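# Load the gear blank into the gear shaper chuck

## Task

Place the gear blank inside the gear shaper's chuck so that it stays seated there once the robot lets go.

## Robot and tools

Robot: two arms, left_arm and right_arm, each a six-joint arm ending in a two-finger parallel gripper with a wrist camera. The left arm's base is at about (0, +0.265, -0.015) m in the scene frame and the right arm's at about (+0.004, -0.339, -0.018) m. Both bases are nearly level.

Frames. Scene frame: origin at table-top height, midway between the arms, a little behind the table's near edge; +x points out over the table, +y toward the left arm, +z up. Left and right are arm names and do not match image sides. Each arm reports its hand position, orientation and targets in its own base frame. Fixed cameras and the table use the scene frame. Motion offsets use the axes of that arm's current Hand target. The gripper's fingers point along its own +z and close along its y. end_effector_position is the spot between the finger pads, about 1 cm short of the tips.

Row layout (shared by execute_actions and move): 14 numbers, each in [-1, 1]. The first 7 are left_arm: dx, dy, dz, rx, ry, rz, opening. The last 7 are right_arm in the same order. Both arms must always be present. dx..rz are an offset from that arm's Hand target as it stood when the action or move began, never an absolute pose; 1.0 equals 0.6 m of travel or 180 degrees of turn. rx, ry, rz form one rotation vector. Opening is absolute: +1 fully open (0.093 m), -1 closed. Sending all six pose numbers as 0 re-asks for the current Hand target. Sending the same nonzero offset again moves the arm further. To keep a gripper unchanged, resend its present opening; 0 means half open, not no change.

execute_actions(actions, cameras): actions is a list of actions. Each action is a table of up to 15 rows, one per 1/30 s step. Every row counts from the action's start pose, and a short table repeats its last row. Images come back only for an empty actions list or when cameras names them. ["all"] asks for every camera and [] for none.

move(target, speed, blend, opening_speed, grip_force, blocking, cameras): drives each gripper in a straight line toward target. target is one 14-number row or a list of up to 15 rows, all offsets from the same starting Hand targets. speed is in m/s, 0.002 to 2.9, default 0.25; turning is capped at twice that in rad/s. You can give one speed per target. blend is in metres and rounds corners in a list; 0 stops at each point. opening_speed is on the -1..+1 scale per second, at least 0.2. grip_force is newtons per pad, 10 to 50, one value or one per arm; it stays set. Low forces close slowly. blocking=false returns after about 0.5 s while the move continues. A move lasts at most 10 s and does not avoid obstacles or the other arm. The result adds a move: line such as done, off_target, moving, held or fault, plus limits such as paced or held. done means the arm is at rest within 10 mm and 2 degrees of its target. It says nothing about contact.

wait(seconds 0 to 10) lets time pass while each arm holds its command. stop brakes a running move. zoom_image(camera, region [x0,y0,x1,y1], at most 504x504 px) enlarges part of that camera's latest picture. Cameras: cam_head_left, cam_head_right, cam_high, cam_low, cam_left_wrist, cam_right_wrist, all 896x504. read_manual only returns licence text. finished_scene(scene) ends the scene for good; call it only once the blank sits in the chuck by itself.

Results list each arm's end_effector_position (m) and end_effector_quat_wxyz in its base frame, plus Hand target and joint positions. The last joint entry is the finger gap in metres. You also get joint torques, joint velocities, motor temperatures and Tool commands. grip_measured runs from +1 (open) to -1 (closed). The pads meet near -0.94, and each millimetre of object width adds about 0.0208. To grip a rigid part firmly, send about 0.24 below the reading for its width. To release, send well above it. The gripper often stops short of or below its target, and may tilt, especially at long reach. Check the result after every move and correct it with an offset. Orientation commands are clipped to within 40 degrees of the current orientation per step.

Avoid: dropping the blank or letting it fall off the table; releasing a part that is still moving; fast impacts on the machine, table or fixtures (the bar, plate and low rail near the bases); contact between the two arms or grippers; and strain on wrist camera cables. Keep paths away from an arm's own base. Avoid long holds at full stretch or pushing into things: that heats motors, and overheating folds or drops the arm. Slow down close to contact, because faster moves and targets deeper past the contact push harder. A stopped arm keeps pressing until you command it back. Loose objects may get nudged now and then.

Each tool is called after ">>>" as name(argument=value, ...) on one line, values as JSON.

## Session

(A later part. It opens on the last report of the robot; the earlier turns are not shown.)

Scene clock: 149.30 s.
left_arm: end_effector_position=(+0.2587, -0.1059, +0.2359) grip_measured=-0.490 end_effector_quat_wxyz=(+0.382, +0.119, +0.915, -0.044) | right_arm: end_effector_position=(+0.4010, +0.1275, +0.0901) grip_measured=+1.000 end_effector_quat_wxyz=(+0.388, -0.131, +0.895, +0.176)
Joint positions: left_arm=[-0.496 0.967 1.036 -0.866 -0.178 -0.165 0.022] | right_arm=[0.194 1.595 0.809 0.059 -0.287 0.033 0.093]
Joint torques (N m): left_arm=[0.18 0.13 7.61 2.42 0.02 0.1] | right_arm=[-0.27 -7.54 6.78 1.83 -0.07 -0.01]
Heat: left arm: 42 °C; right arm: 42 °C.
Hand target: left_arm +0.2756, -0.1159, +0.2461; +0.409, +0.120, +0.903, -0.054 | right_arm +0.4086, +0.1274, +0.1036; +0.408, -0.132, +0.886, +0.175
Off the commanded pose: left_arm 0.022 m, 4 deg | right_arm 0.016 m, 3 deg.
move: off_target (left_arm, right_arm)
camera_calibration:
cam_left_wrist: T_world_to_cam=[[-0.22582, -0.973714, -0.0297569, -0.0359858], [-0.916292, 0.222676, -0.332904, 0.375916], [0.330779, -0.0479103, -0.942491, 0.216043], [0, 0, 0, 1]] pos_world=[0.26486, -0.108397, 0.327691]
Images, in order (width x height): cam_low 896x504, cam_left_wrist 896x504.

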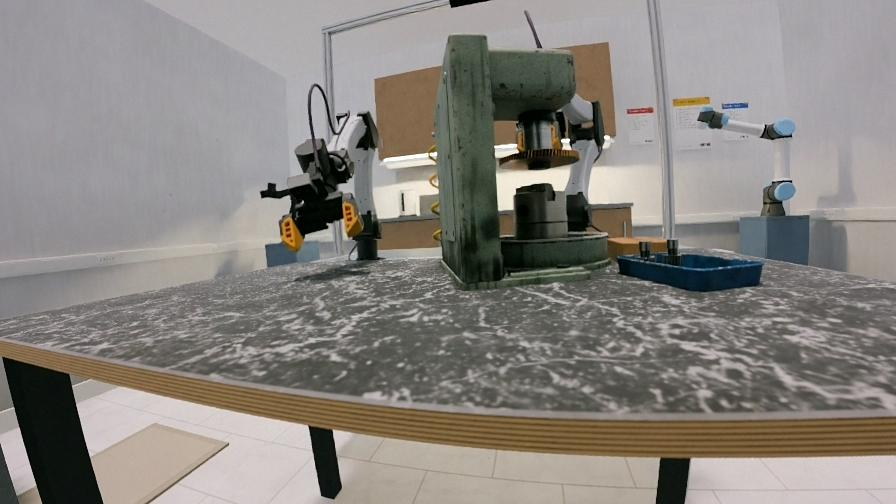

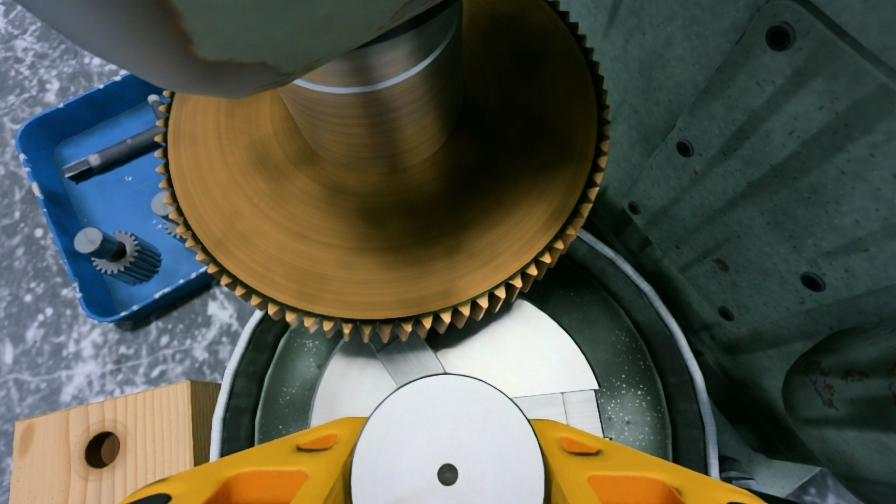

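>>> move(target=[-0.0025,-0.0075,0.0335,0,0,0,-0.75,0,0,0,0,0,0,1], speed=0.15, cameras=["cam_left_wrist","cam_low"])

>>> zoom_image(camera="cam_low", region=[480, 120, 600, 220])

Scene clock: 155.13 s.
left_arm: end_effector_position=(+0.2598, -0.1062, +0.2354) grip_measured=-0.490 end_effector_quat_wxyz=(+0.383, +0.119, +0.915, -0.039) | right_arm: end_effector_position=(+0.4010, +0.1275, +0.0901) grip_measured=+1.000 end_effector_quat_wxyz=(+0.388, -0.131, +0.895, +0.176)
Joint positions: left_arm=[-0.502 0.972 1.036 -0.863 -0.191 -0.165 0.022] | right_arm=[0.194 1.595 0.809 0.059 -0.287 0.033 0.093]
Joint torques (N m): left_arm=[0.36 2.96 5.22 3.02 0.11 0.06] | right_arm=[-0.25 -7.57 6.79 1.83 -0.07 -0.01]
Heat: left arm: 43 °C; right arm: 42 °C.
Hand target: left_arm +0.2900, -0.1245, +0.2339; +0.409, +0.120, +0.903, -0.054 | right_arm +0.4086, +0.1274, +0.1036; +0.408, -0.132, +0.886, +0.175
Off the commanded pose: left_arm 0.035 m, 4 deg | right_arm 0.016 m, 3 deg.
move: off_target (left_arm, right_arm)
camera_calibration:
cam_left_wrist: T_world_to_cam=[[-0.223415, -0.973947, -0.0388853, -0.0344559], [-0.915923, 0.223417, -0.333423, 0.376859], [0.333424, -0.0388758, -0.941975, 0.215381], [0, 0, 0, 1]] pos_world=[0.265663, -0.109382, 0.327197]
Images, in order (width x height): cam_low 896x504, cam_left_wrist 896x504.

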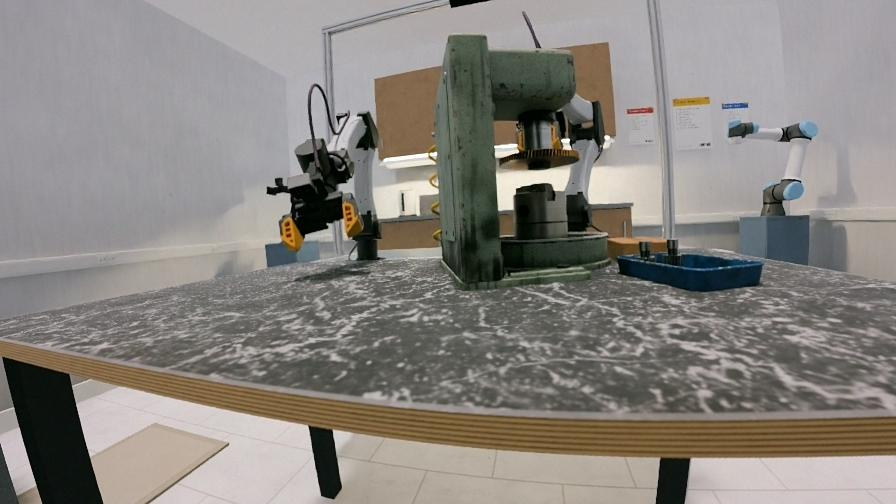

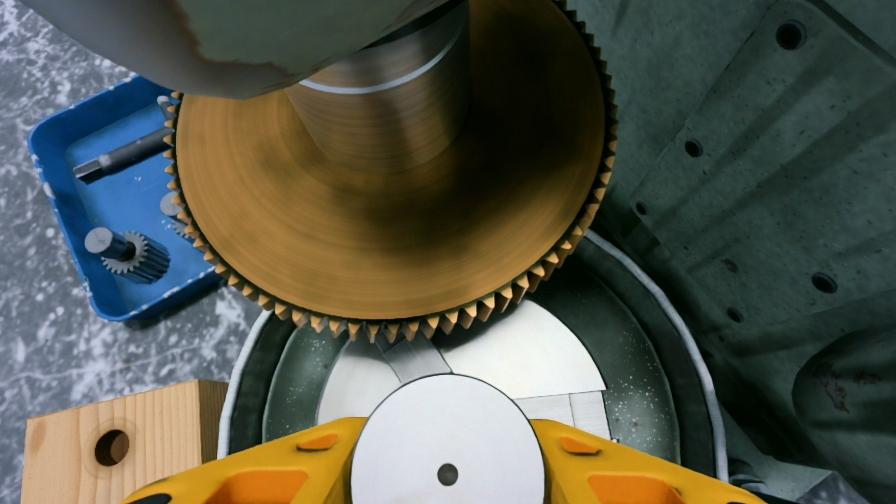

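Scaled by 4.200 from the camera's 896x504 image, which has a finer 1280x720 frame.

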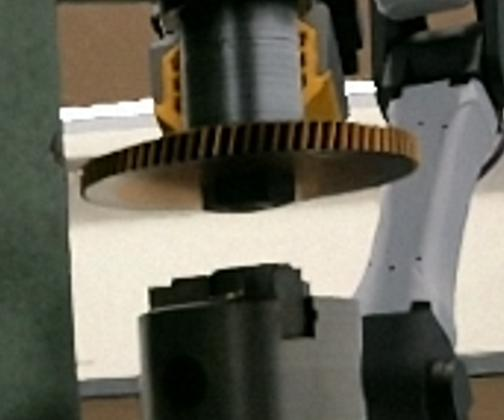

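>>> execute_actions(actions=[])

>>> zoom_image(camera="cam_high", region=[430, 20, 610, 130])

>>> zoom_image(camera="cam_head_right", region=[260, 160, 420, 300])

>>> zoom_image(camera="cam_head_left", region=[270, 160, 410, 300])

Scene clock: 165.30 s.
left_arm: end_effector_position=(+0.2598, -0.1062, +0.2354) grip_measured=-0.490 end_effector_quat_wxyz=(+0.383, +0.119, +0.915, -0.039) | right_arm: end_effector_position=(+0.4010, +0.1275, +0.0901) grip_measured=+1.000 end_effector_quat_wxyz=(+0.388, -0.131, +0.895, +0.176)
Joint positions: left_arm=[-0.502 0.972 1.036 -0.863 -0.191 -0.165 0.022] | right_arm=[0.194 1.595 0.809 0.059 -0.287 0.033 0.093]
Joint velocities: within noise
Joint torques (N m): left_arm=[0.35 3 5.18 3.02 0.1 0.07] | right_arm=[-0.29 -7.6 6.75 1.83 -0.08 -0.01]
Motor temperatures (°C): left_arm=[29 31 37 47 28 25 29] | right_arm=[25 36 42 39 28 25 27]
Heat: left arm: 47 °C; right arm: 42 °C.
Hand target: left_arm +0.2900, -0.1245, +0.2339; +0.409, +0.120, +0.903, -0.054 | right_arm +0.4086, +0.1274, +0.1036; +0.408, -0.132, +0.886, +0.175
Tool commands: left_gripper/opening=-0.75 right_gripper/opening=+1.0
Off the commanded pose: left_arm 0.035 m, 4 deg | right_arm 0.016 m, 3 deg.
camera_calibration:
cam_left_wrist: T_world_to_cam=[[-0.223415, -0.973947, -0.0388853, -0.0344559], [-0.915923, 0.223417, -0.333423, 0.376859], [0.333424, -0.0388758, -0.941975, 0.215381], [0, 0, 0, 1]] pos_world=[0.265663, -0.109382, 0.327197]

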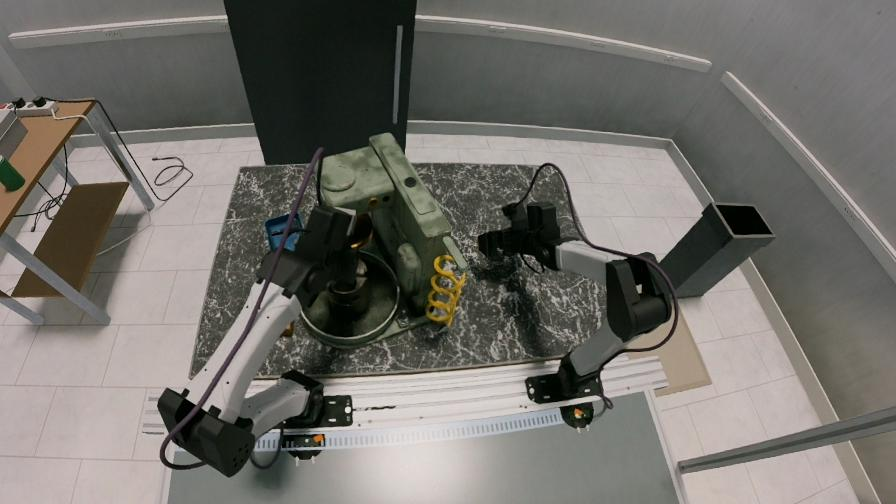

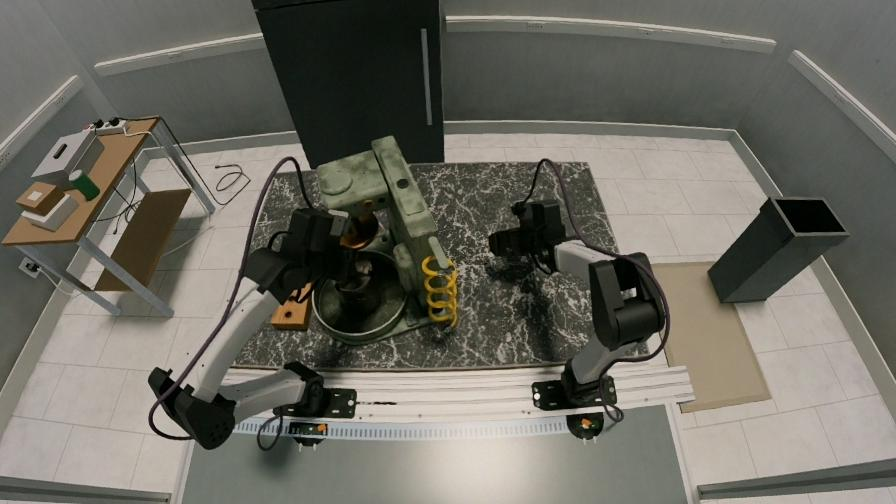

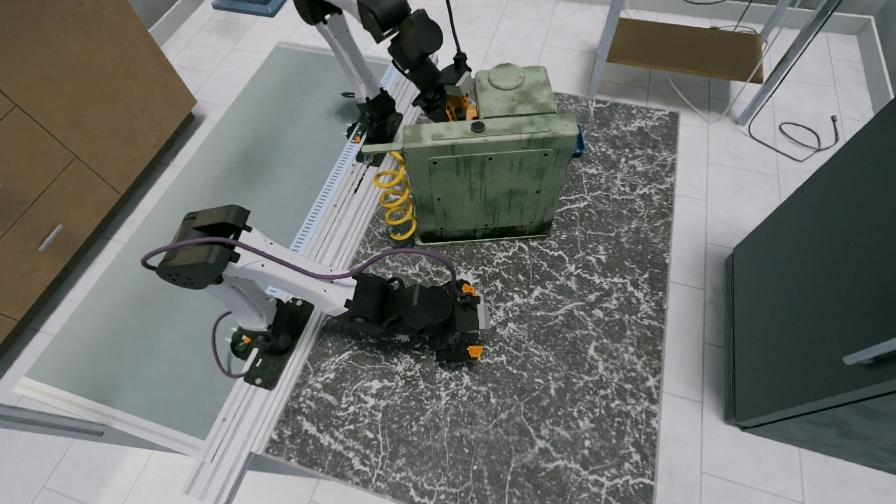

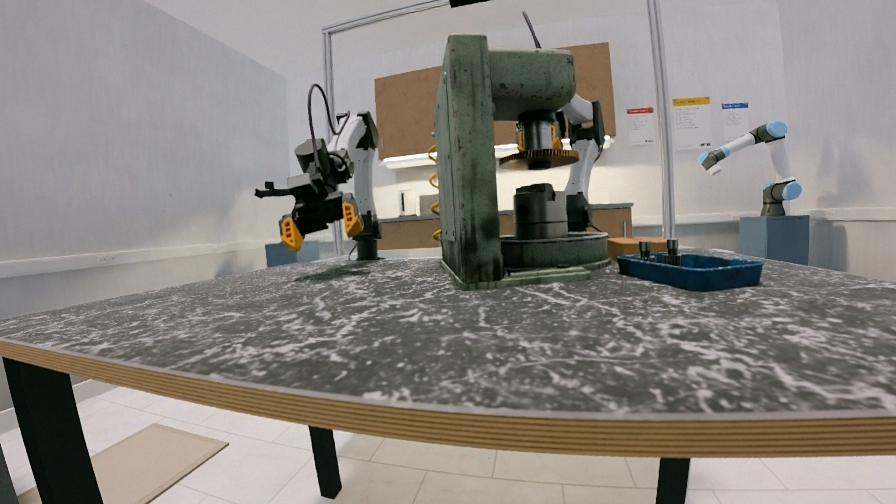

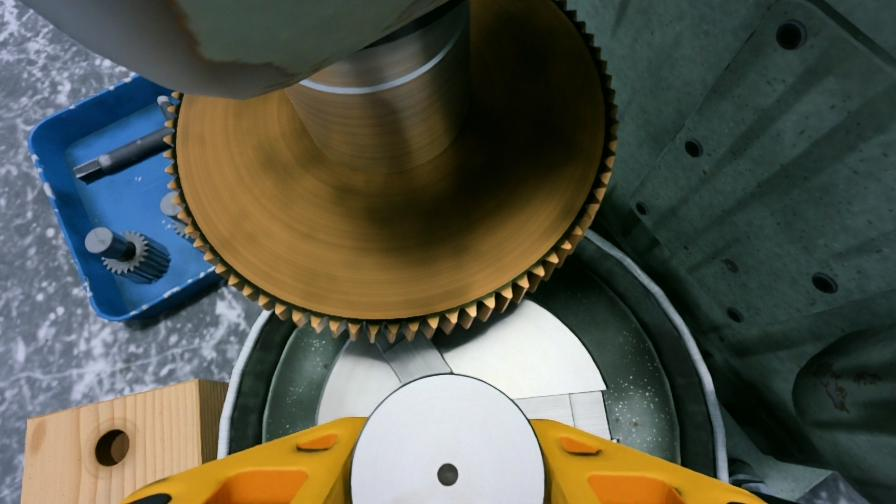

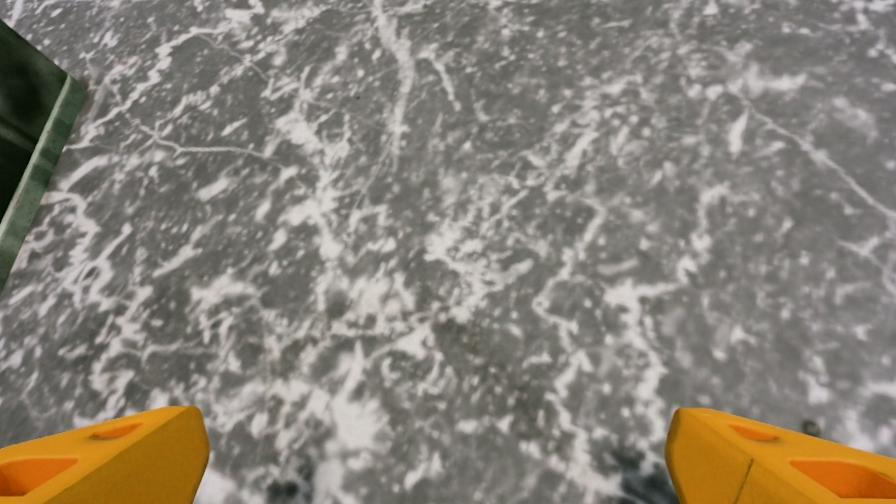

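Scaled by 2.800 from the camera's 896x504 image, which has a finer 1280x720 frame.

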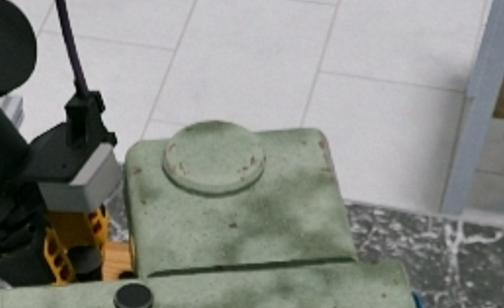

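Scaled by 3.150 from the camera's 896x504 image, which has a finer 1280x720 frame.

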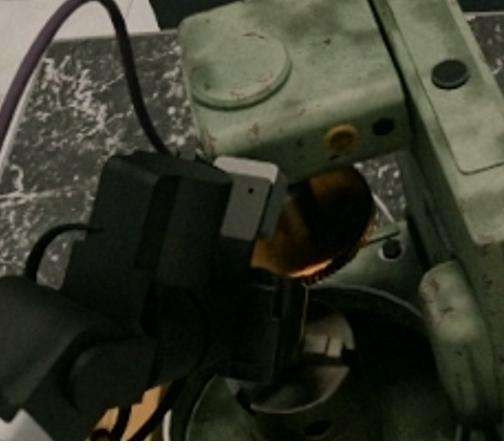

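Scaled by 3.600 from the camera's 896x504 image, which has a finer 1280x720 frame.

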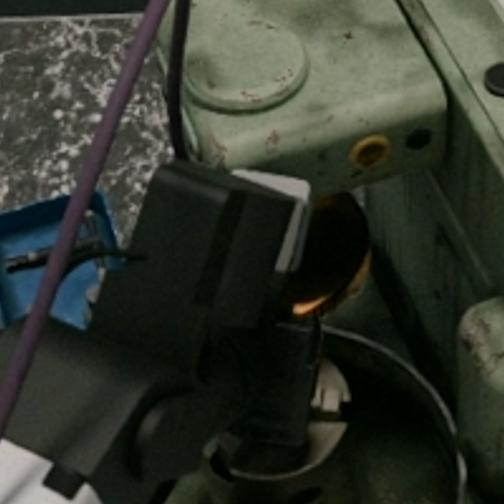

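>>> move(target=[[0.0547,0.0412,-0.1278,0,0,0,-0.75,0,0,0,0,0,0,1],[0.2093,0.302,-0.0512,-0.1503,0,-0.132,-0.75,0,0,0,0,0,0,1]], blend=[0.03,0], cameras=["cam_left_wrist","cam_low"])

>>> zoom_image(camera="cam_low", region=[560, 130, 700, 270])

Scene clock: 183.03 s.
left_arm: end_effector_position=(+0.2283, +0.0762, +0.1552) grip_measured=-0.490 end_effector_quat_wxyz=(+0.389, -0.172, +0.902, +0.073) | right_arm: end_effector_position=(+0.4010, +0.1275, +0.0901) grip_measured=+1.000 end_effector_quat_wxyz=(+0.388, -0.131, +0.895, +0.176)
Joint positions: left_arm=[0.27 0.687 0.609 -0.681 -0.075 -0.074 0.022] | right_arm=[0.194 1.595 0.809 0.059 -0.287 0.033 0.093]
Joint torques (N m): left_arm=[0.85 -0.49 6.63 2.12 0.12 0.15] | right_arm=[-0.25 -7.57 6.78 1.83 -0.07 -0.01]
Heat: left arm: 49 °C; right arm: 43 °C.
Hand target: left_arm +0.2351, +0.0781, +0.1598; +0.406, -0.165, +0.896, +0.075 | right_arm +0.4086, +0.1274, +0.1036; +0.408, -0.132, +0.886, +0.175
Off the commanded pose: left_arm 0.008 m, 2 deg | right_arm 0.016 m, 3 deg.
move: off_target (right_arm)
camera_calibration:
cam_left_wrist: T_world_to_cam=[[0.390465, -0.920469, -0.0165824, -0.014643], [-0.862564, -0.359487, -0.356023, 0.316286], [0.321747, 0.153318, -0.93433, 0.144197], [0, 0, 0, 1]] pos_world=[0.23214, 0.0781145, 0.24709]
Images, in order (width x height): cam_low 896x504, cam_left_wrist 896x504.

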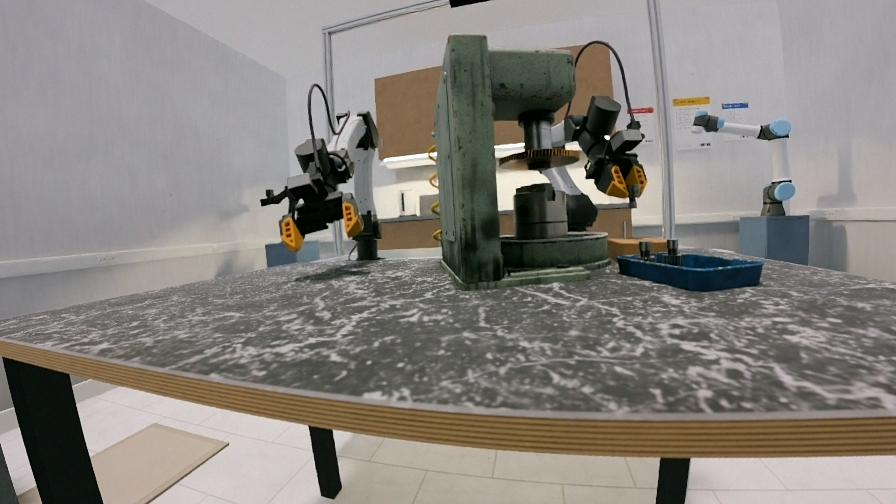

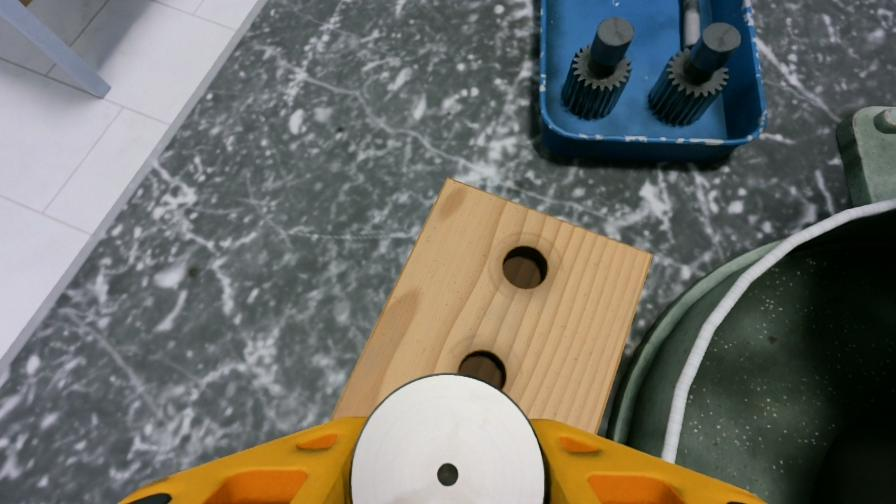

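Scaled by 3.600 from the camera's 896x504 image, which has a finer 1280x720 frame.

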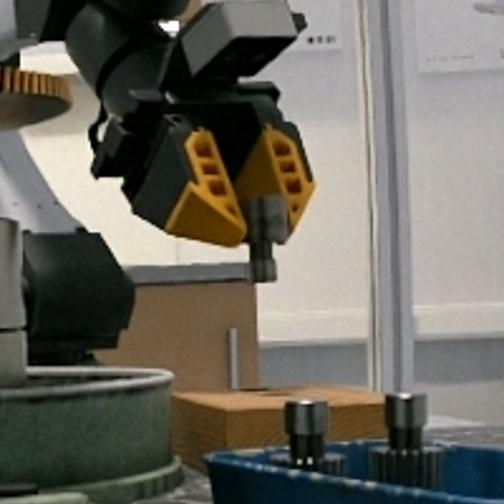

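>>> move(target=[0.0825,-0.0017,0.0905,0,0,0,-0.75,0,0,0,0,0,0,1], speed=0.1, cameras=["cam_left_wrist","cam_low"])

>>> zoom_image(camera="cam_low", region=[560, 160, 680, 270])

Scene clock: 194.00 s.
left_arm: end_effector_position=(+0.2450, +0.0809, +0.0962) grip_measured=-0.490 end_effector_quat_wxyz=(+0.415, -0.171, +0.891, +0.075) | right_arm: end_effector_position=(+0.4010, +0.1275, +0.0901) grip_measured=+1.000 end_effector_quat_wxyz=(+0.388, -0.131, +0.895, +0.176)
Joint positions: left_arm=[0.27 0.733 0.344 -0.314 -0.075 -0.074 0.022] | right_arm=[0.194 1.595 0.809 0.059 -0.287 0.033 0.093]
Joint torques (N m): left_arm=[0.7 -0.16 5.52 1.87 0.13 0.14] | right_arm=[-0.28 -7.58 6.83 1.83 -0.08 -0.01]
Heat: left arm: 47 °C; right arm: 43 °C.
Hand target: left_arm +0.2431, +0.0801, +0.0868; +0.406, -0.165, +0.896, +0.075 | right_arm +0.4086, +0.1274, +0.1036; +0.408, -0.132, +0.886, +0.175
Off the commanded pose: left_arm 0.010 m, 1 deg | right_arm 0.016 m, 3 deg.
move: off_target (right_arm)
camera_calibration:
cam_left_wrist: T_world_to_cam=[[0.391188, -0.920265, -0.00920031, -0.0188367], [-0.842074, -0.353881, -0.407038, 0.310794], [0.371327, 0.166976, -0.913365, 0.067741], [0, 0, 0, 1]] pos_world=[0.243926, 0.0813382, 0.188204]
Images, in order (width x height): cam_low 896x504, cam_left_wrist 896x504.

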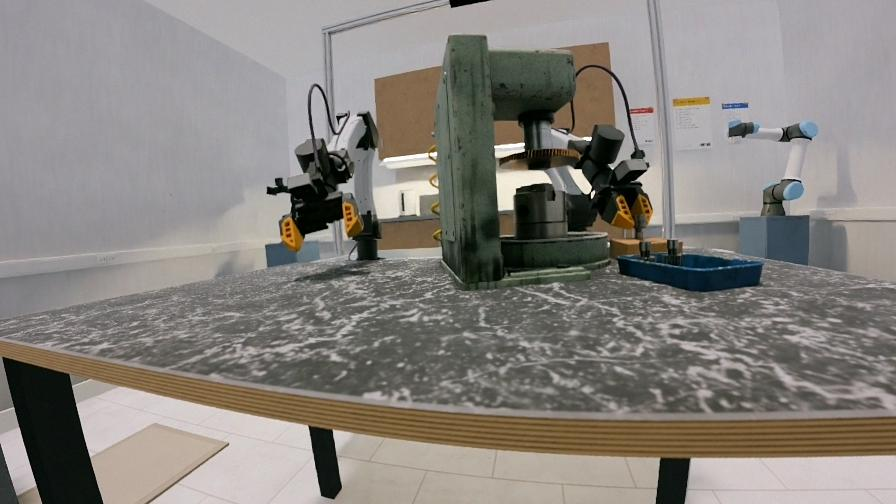

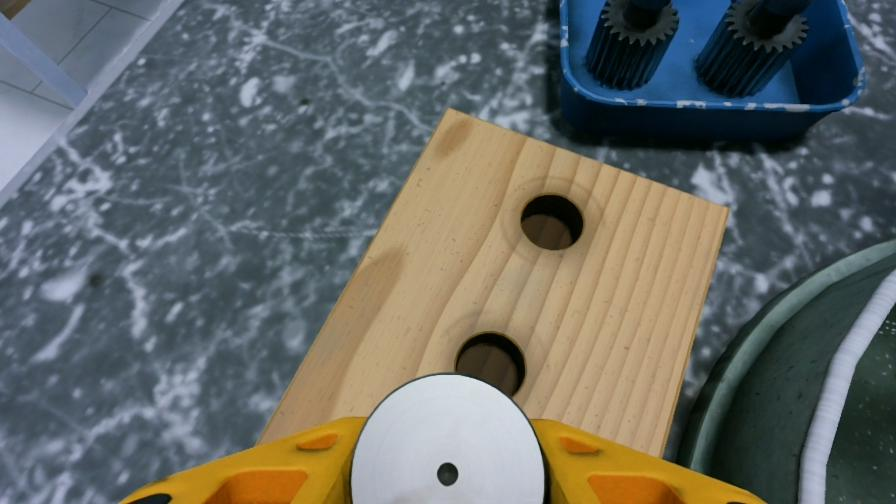

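Scaled by 4.200 from the camera's 896x504 image, which has a finer 1280x720 frame.

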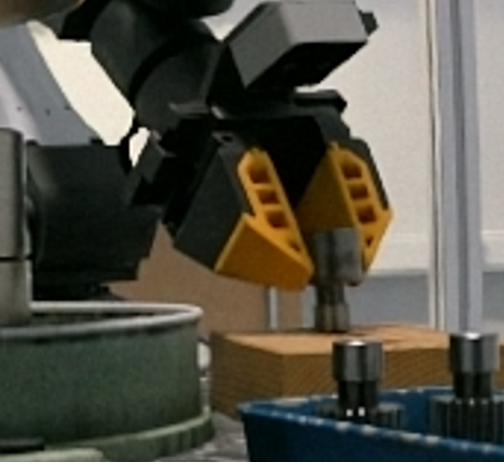

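>>> move(target=[0.0088,0,0.0077,0,0.02,0,-0.75,0,0,0,0,0,0,1], speed=0.05, cameras=["cam_low"])

>>> zoom_image(camera="cam_low", region=[600, 190, 680, 260])

Scene clock: 201.57 s.
left_arm: end_effector_position=(+0.2502, +0.0831, +0.0935) grip_measured=-0.490 end_effector_quat_wxyz=(+0.408, -0.172, +0.894, +0.075) | right_arm: end_effector_position=(+0.4010, +0.1275, +0.0901) grip_measured=+1.000 end_effector_quat_wxyz=(+0.388, -0.131, +0.895, +0.176)
Joint positions: left_arm=[0.273 0.786 0.357 -0.289 -0.075 -0.074 0.022] | right_arm=[0.194 1.595 0.809 0.059 -0.287 0.033 0.093]
Joint torques (N m): left_arm=[0.91 0.55 7.12 1.35 0.21 0.13] | right_arm=[-0.31 -7.6 6.78 1.84 -0.06 -0.02]
Heat: left arm: 45 °C; right arm: 43 °C.
Hand target: left_arm +0.2431, +0.0801, +0.0799; +0.378, -0.167, +0.908, +0.070 | right_arm +0.4086, +0.1274, +0.1036; +0.408, -0.132, +0.886, +0.175
Off the commanded pose: left_arm 0.016 m, 4 deg | right_arm 0.016 m, 3 deg.
move: off_target (left_arm, right_arm)
Images, in order (width x height): cam_low 896x504.

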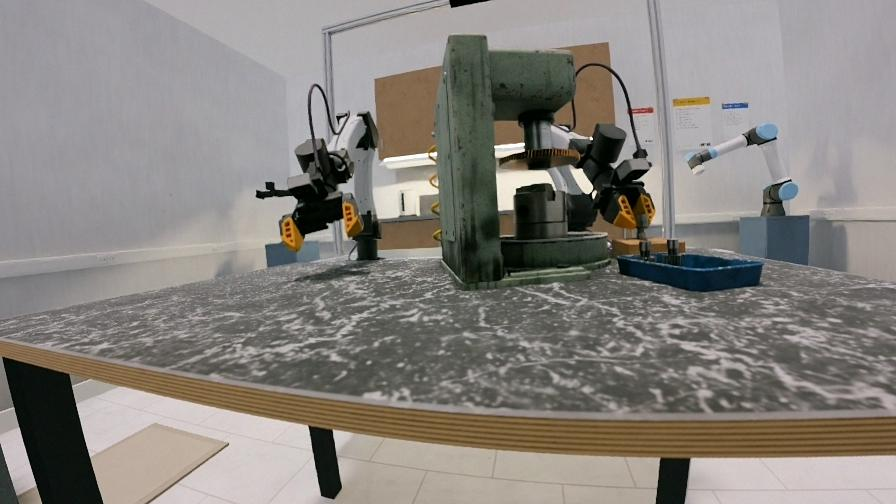

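Scaled by 6.300 from the camera's 896x504 image, which has a finer 1280x720 frame.

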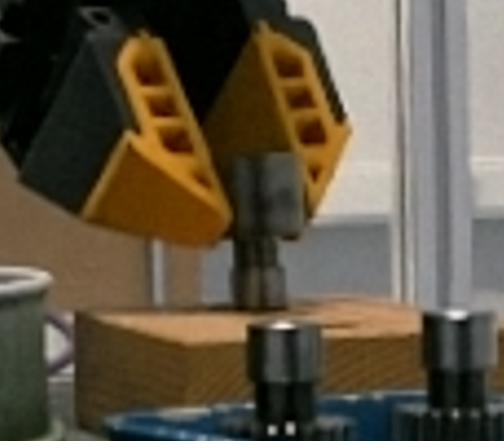

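>>> move(target=[0,0,0,0,0,0,-0.05,0,0,0,0,0,0,1], opening_speed=0.6, cameras=["cam_low","cam_left_wrist"])

>>> zoom_image(camera="cam_low", region=[600, 190, 680, 260])

Scene clock: 210.87 s.
left_arm: end_effector_position=(+0.2465, +0.0812, +0.0847) grip_measured=-0.052 end_effector_quat_wxyz=(+0.389, -0.172, +0.902, +0.071) | right_arm: end_effector_position=(+0.4010, +0.1275, +0.0901) grip_measured=+1.000 end_effector_quat_wxyz=(+0.388, -0.131, +0.895, +0.176)
Joint positions: left_arm=[0.273 0.806 0.357 -0.311 -0.07 -0.074 0.043] | right_arm=[0.194 1.595 0.809 0.059 -0.287 0.033 0.093]
Joint torques (N m): left_arm=[0.87 -0.87 6.93 1.53 0.17 0.12] | right_arm=[-0.25 -7.58 6.8 1.84 -0.08 0]
Heat: left arm: 44 °C; right arm: 43 °C.
Hand target: left_arm +0.2432, +0.0801, +0.0798; +0.378, -0.167, +0.908, +0.069 | right_arm +0.4086, +0.1274, +0.1036; +0.408, -0.132, +0.886, +0.175
Off the commanded pose: left_arm 0.006 m, 2 deg | right_arm 0.016 m, 3 deg.
move: off_target (right_arm)
camera_calibration:
cam_left_wrist: T_world_to_cam=[[0.390012, -0.920712, -0.0134075, -0.018379], [-0.862962, -0.360392, -0.354139, 0.308701], [0.321228, 0.149689, -0.935097, 0.0723039], [0, 0, 0, 1]] pos_world=[0.250339, 0.0835085, 0.176688]
Images, in order (width x height): cam_low 896x504, cam_left_wrist 896x504.

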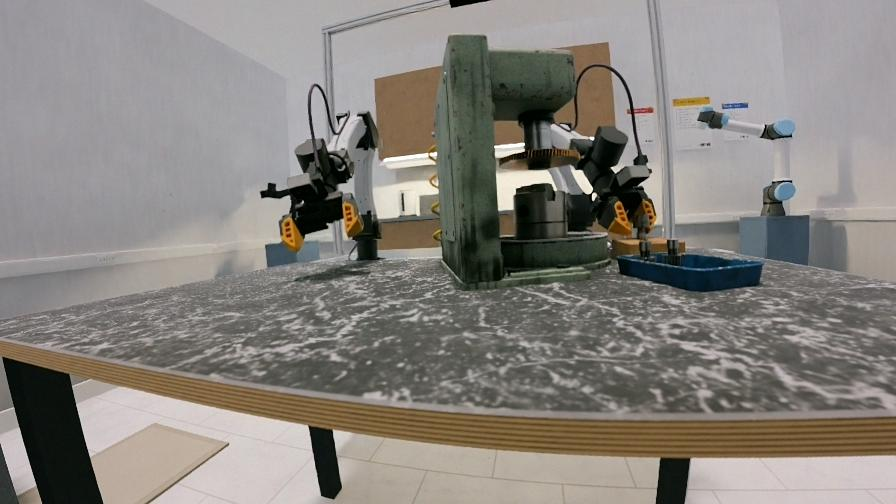

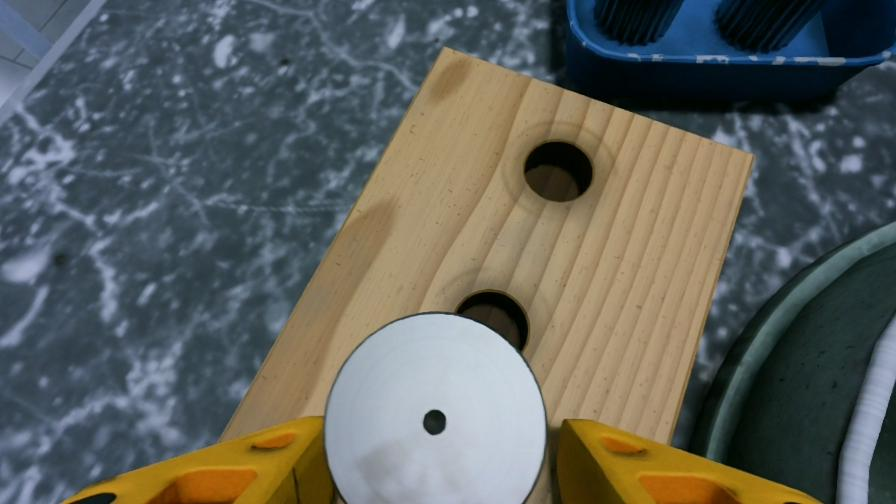

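Scaled by 6.300 from the camera's 896x504 image, which has a finer 1280x720 frame.

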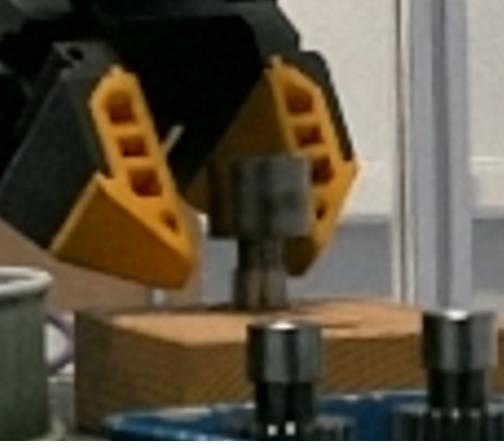

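>>> move(target=[-0.015,0.0022,-0.0043,0,-0.068,0,0.1,0,0,0,0,0,0,1], speed=0.15, cameras=["cam_low","cam_left_wrist"])

>>> zoom_image(camera="cam_low", region=[600, 180, 690, 260])

Scene clock: 219.30 s.
left_arm: end_effector_position=(+0.2475, +0.0815, +0.0900) grip_measured=+0.098 end_effector_quat_wxyz=(+0.470, -0.164, +0.864, +0.080) | right_arm: end_effector_position=(+0.4010, +0.1275, +0.0901) grip_measured=+1.000 end_effector_quat_wxyz=(+0.388, -0.131, +0.895, +0.176)
Joint positions: left_arm=[0.273 0.657 0.207 -0.129 -0.07 -0.063 0.05] | right_arm=[0.194 1.595 0.809 0.059 -0.287 0.033 0.093]
Joint torques (N m): left_arm=[0.68 -0.79 6.12 2.06 0.02 0.16] | right_arm=[-0.28 -7.58 6.76 1.83 -0.07 -0.01]
Heat: left arm: 43 °C; right arm: 43 °C.
Hand target: left_arm +0.2468, +0.0829, +0.0879; +0.472, -0.159, +0.863, +0.087 | right_arm +0.4086, +0.1274, +0.1036; +0.408, -0.132, +0.886, +0.175
Off the commanded pose: left_arm 0.003 m, 1 deg | right_arm 0.016 m, 3 deg.
move: off_target (right_arm)
camera_calibration:
cam_left_wrist: T_world_to_cam=[[0.384916, -0.922951, 0.000985425, -0.0183833], [-0.789851, -0.329958, -0.516974, 0.305629], [0.477467, 0.198213, -0.856001, 0.0271445], [0, 0, 0, 1]] pos_world=[0.235517, 0.0784975, 0.181256]
Images, in order (width x height): cam_low 896x504, cam_left_wrist 896x504.

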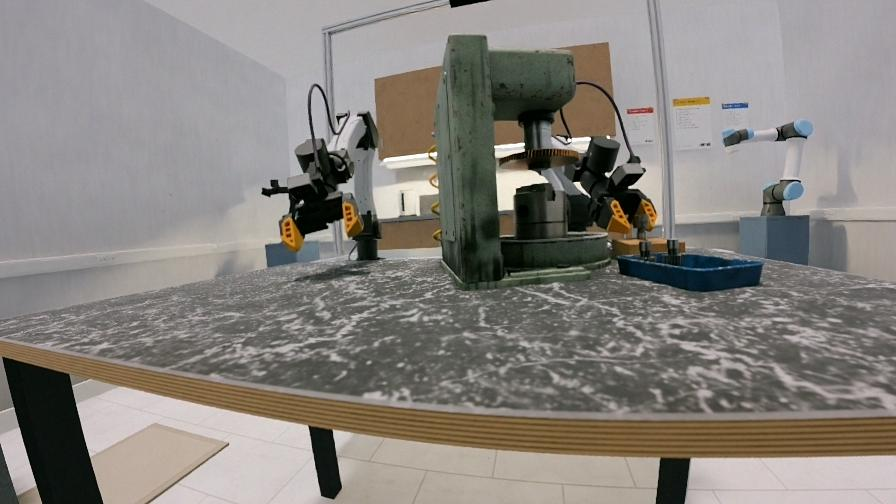

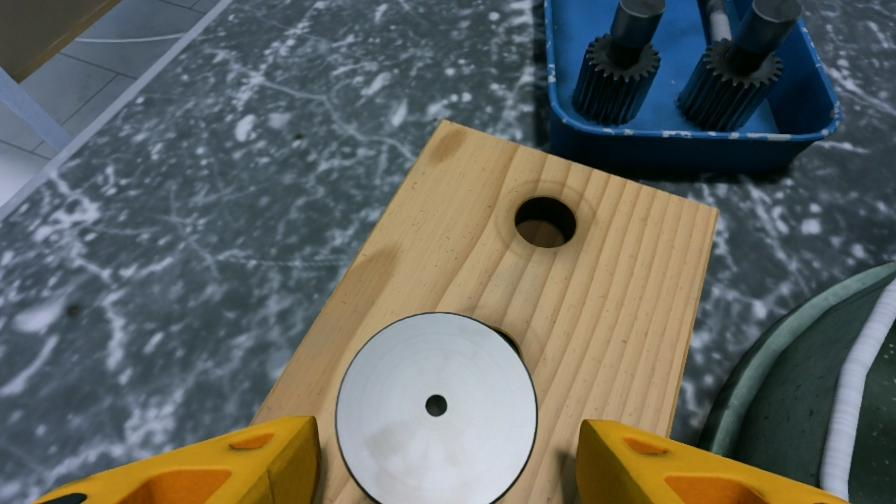

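Scaled by 5.600 from the camera's 896x504 image, which has a finer 1280x720 frame.

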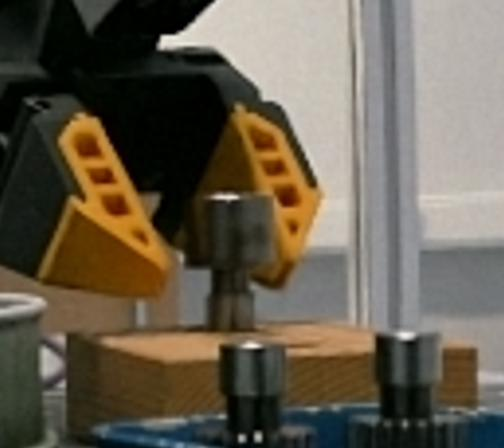

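>>> move(target=[[-0.012,0.0027,0.0062,0,0,0,0.1,0,0,0,0,0,0,1],[-0.012,0.0027,0.0062,0,0,0,-0.75,0,0,0,0,0,0,1]], opening_speed=0.6, speed=0.1, cameras=["cam_low","cam_left_wrist"])

>>> zoom_image(camera="cam_low", region=[600, 180, 690, 260])

Scene clock: 228.07 s.
left_arm: end_effector_position=(+0.2490, +0.0850, +0.0860) grip_measured=-0.489 end_effector_quat_wxyz=(+0.464, -0.165, +0.866, +0.083) | right_arm: end_effector_position=(+0.4010, +0.1275, +0.0901) grip_measured=+1.000 end_effector_quat_wxyz=(+0.388, -0.131, +0.895, +0.176)
Joint positions: left_arm=[0.288 0.695 0.207 -0.103 -0.065 -0.054 0.022] | right_arm=[0.194 1.595 0.809 0.059 -0.287 0.033 0.093]
Joint torques (N m): left_arm=[0.94 -0.25 8.06 2.05 0.11 0.16] | right_arm=[-0.28 -7.58 6.76 1.83 -0.07 -0.01]
Heat: left arm: 45 °C; right arm: 43 °C.
Hand target: left_arm +0.2528, +0.0869, +0.0920; +0.472, -0.159, +0.863, +0.087 | right_arm +0.4086, +0.1274, +0.1036; +0.408, -0.132, +0.886, +0.175
Off the commanded pose: left_arm 0.007 m, 1 deg | right_arm 0.016 m, 3 deg.
move: off_target (right_arm)
camera_calibration:
cam_left_wrist: T_world_to_cam=[[0.389162, -0.921151, -0.00577915, -0.0163578], [-0.795424, -0.332867, -0.506459, 0.306594], [0.464602, 0.201691, -0.862245, 0.0257121], [0, 0, 0, 1]] pos_world=[0.238292, 0.0818012, 0.177353]
Images, in order (width x height): cam_low 896x504, cam_left_wrist 896x504.

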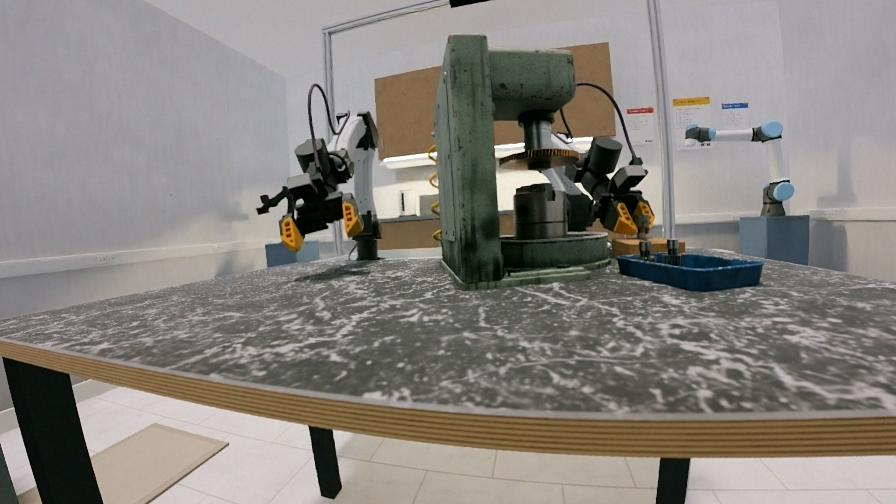

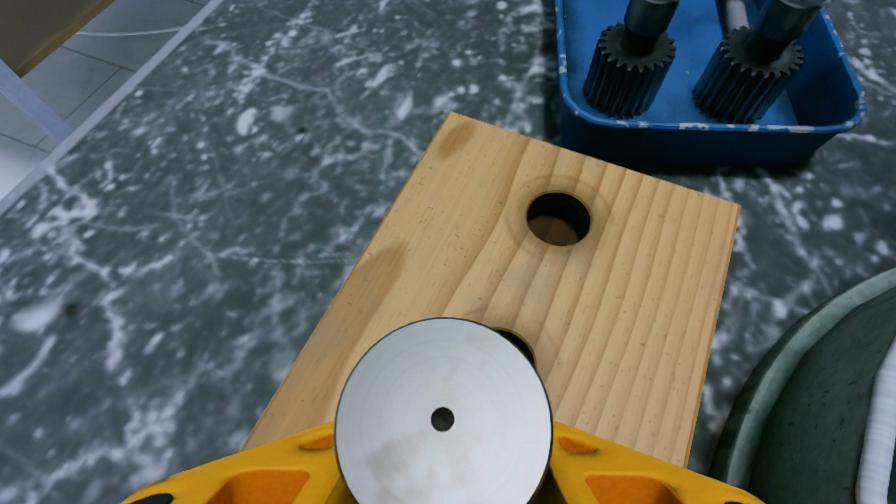

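Scaled by 5.600 from the camera's 896x504 image, which has a finer 1280x720 frame.

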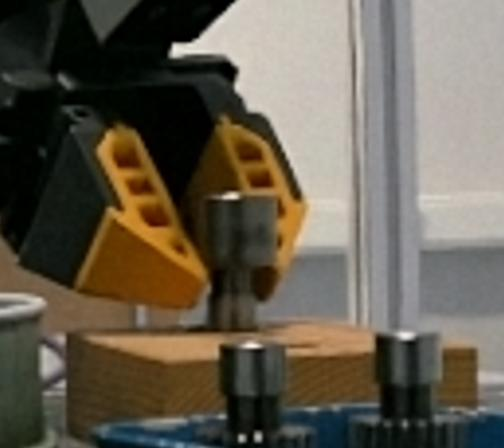

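>>> move(target=[[0,0,0,0,0,0,0.0,0,0,0,0,0,0,1],[-0.0199,-0.0012,-0.009,0,0,0,0.0,0,0,0,0,0,0,1]], opening_speed=0.8, speed=0.1)

Scene clock: 237.50 s.
left_arm: end_effector_position=(+0.2523, +0.0859, +0.0963) grip_measured=-0.002 end_effector_quat_wxyz=(+0.469, -0.164, +0.864, +0.084) | right_arm: end_effector_position=(+0.4010, +0.1275, +0.0901) grip_measured=+1.000 end_effector_quat_wxyz=(+0.388, -0.131, +0.895, +0.176)
Joint positions: left_arm=[0.288 0.695 0.24 -0.123 -0.065 -0.053 0.045] | right_arm=[0.194 1.595 0.809 0.059 -0.287 0.033 0.093]
Joint torques (N m): left_arm=[0.54 -0.61 9.7 1.73 0.08 0.14] | right_arm=[-0.24 -7.6 6.74 1.83 -0.08 -0.01]
Heat: left arm: 46 °C; right arm: 44 °C.
Hand target: left_arm +0.2549, +0.0869, +0.1051; +0.472, -0.159, +0.863, +0.087 | right_arm +0.4086, +0.1274, +0.1036; +0.408, -0.132, +0.886, +0.175
Off the commanded pose: left_arm 0.009 m, 1 deg | right_arm 0.016 m, 3 deg.
move: off_target (right_arm)

>>> move(target=[[0,0,0,0,0,0,0,0,0,0,0,0,0,1],[0,0,0,0,0,0,-0.75,0,0,0,0,0,0,1],[-0.1123,0,-0.072,0,0,0,-0.75,0,0,0,0,0,0,1],[-0.132,-0.2743,-0.2575,0.173,0,0.111,-0.75,0,0,0,0,0,0,1]], opening_speed=0.8, blend=[0,0,0.03,0], cameras=["cam_left_wrist"])

>>> zoom_image(camera="cam_left_wrist", region=[300, 250, 600, 504])

Scene clock: 248.20 s.
left_arm: end_effector_position=(+0.2281, -0.0970, +0.2362) grip_measured=-0.490 end_effector_quat_wxyz=(+0.455, +0.135, +0.878, -0.060) | right_arm: end_effector_position=(+0.4010, +0.1275, +0.0901) grip_measured=+1.000 end_effector_quat_wxyz=(+0.388, -0.131, +0.895, +0.176)
Joint positions: left_arm=[-0.546 0.704 0.843 -0.773 -0.213 -0.133 0.022] | right_arm=[0.194 1.595 0.809 0.059 -0.287 0.033 0.093]
Joint torques (N m): left_arm=[-0.1 -0.36 10.14 1.95 -0.14 -0.12] | right_arm=[-0.29 -7.61 6.79 1.83 -0.07 0]
Heat: left arm: 45 °C; right arm: 44 °C.
Hand target: left_arm +0.2317, -0.0980, +0.2550; +0.475, +0.123, +0.868, -0.067 | right_arm +0.4086, +0.1274, +0.1036; +0.408, -0.132, +0.886, +0.175
Off the commanded pose: left_arm 0.019 m, 3 deg | right_arm 0.016 m, 3 deg.
move: off_target (left_arm, right_arm)
camera_calibration:
cam_left_wrist: T_world_to_cam=[[-0.264679, -0.963768, -0.0331057, -0.0235407], [-0.840557, 0.247396, -0.481934, 0.366278], [0.472663, -0.0997303, -0.875582, 0.173726], [0, 0, 0, 1]] pos_world=[0.219533, -0.0959776, 0.327853]
Images, in order (width x height): cam_left_wrist 896x504.

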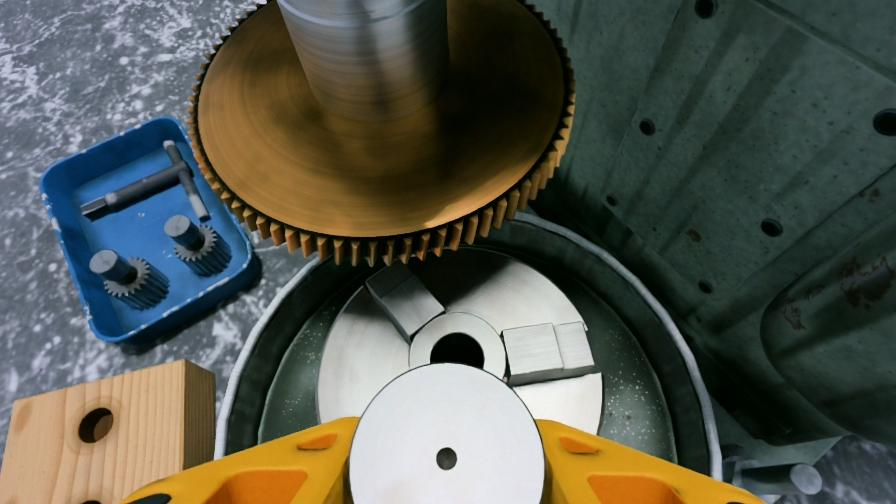

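Scaled by 1.680 from the camera's 896x504 image, which has a finer 1280x720 frame.

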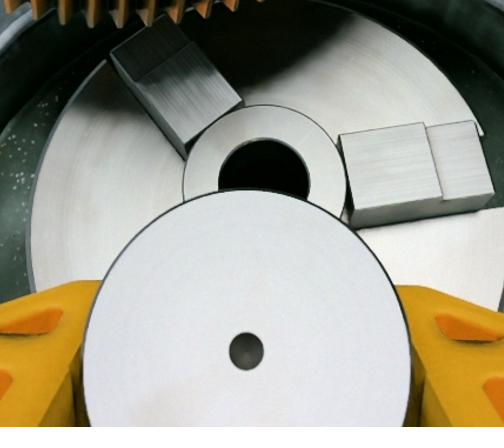

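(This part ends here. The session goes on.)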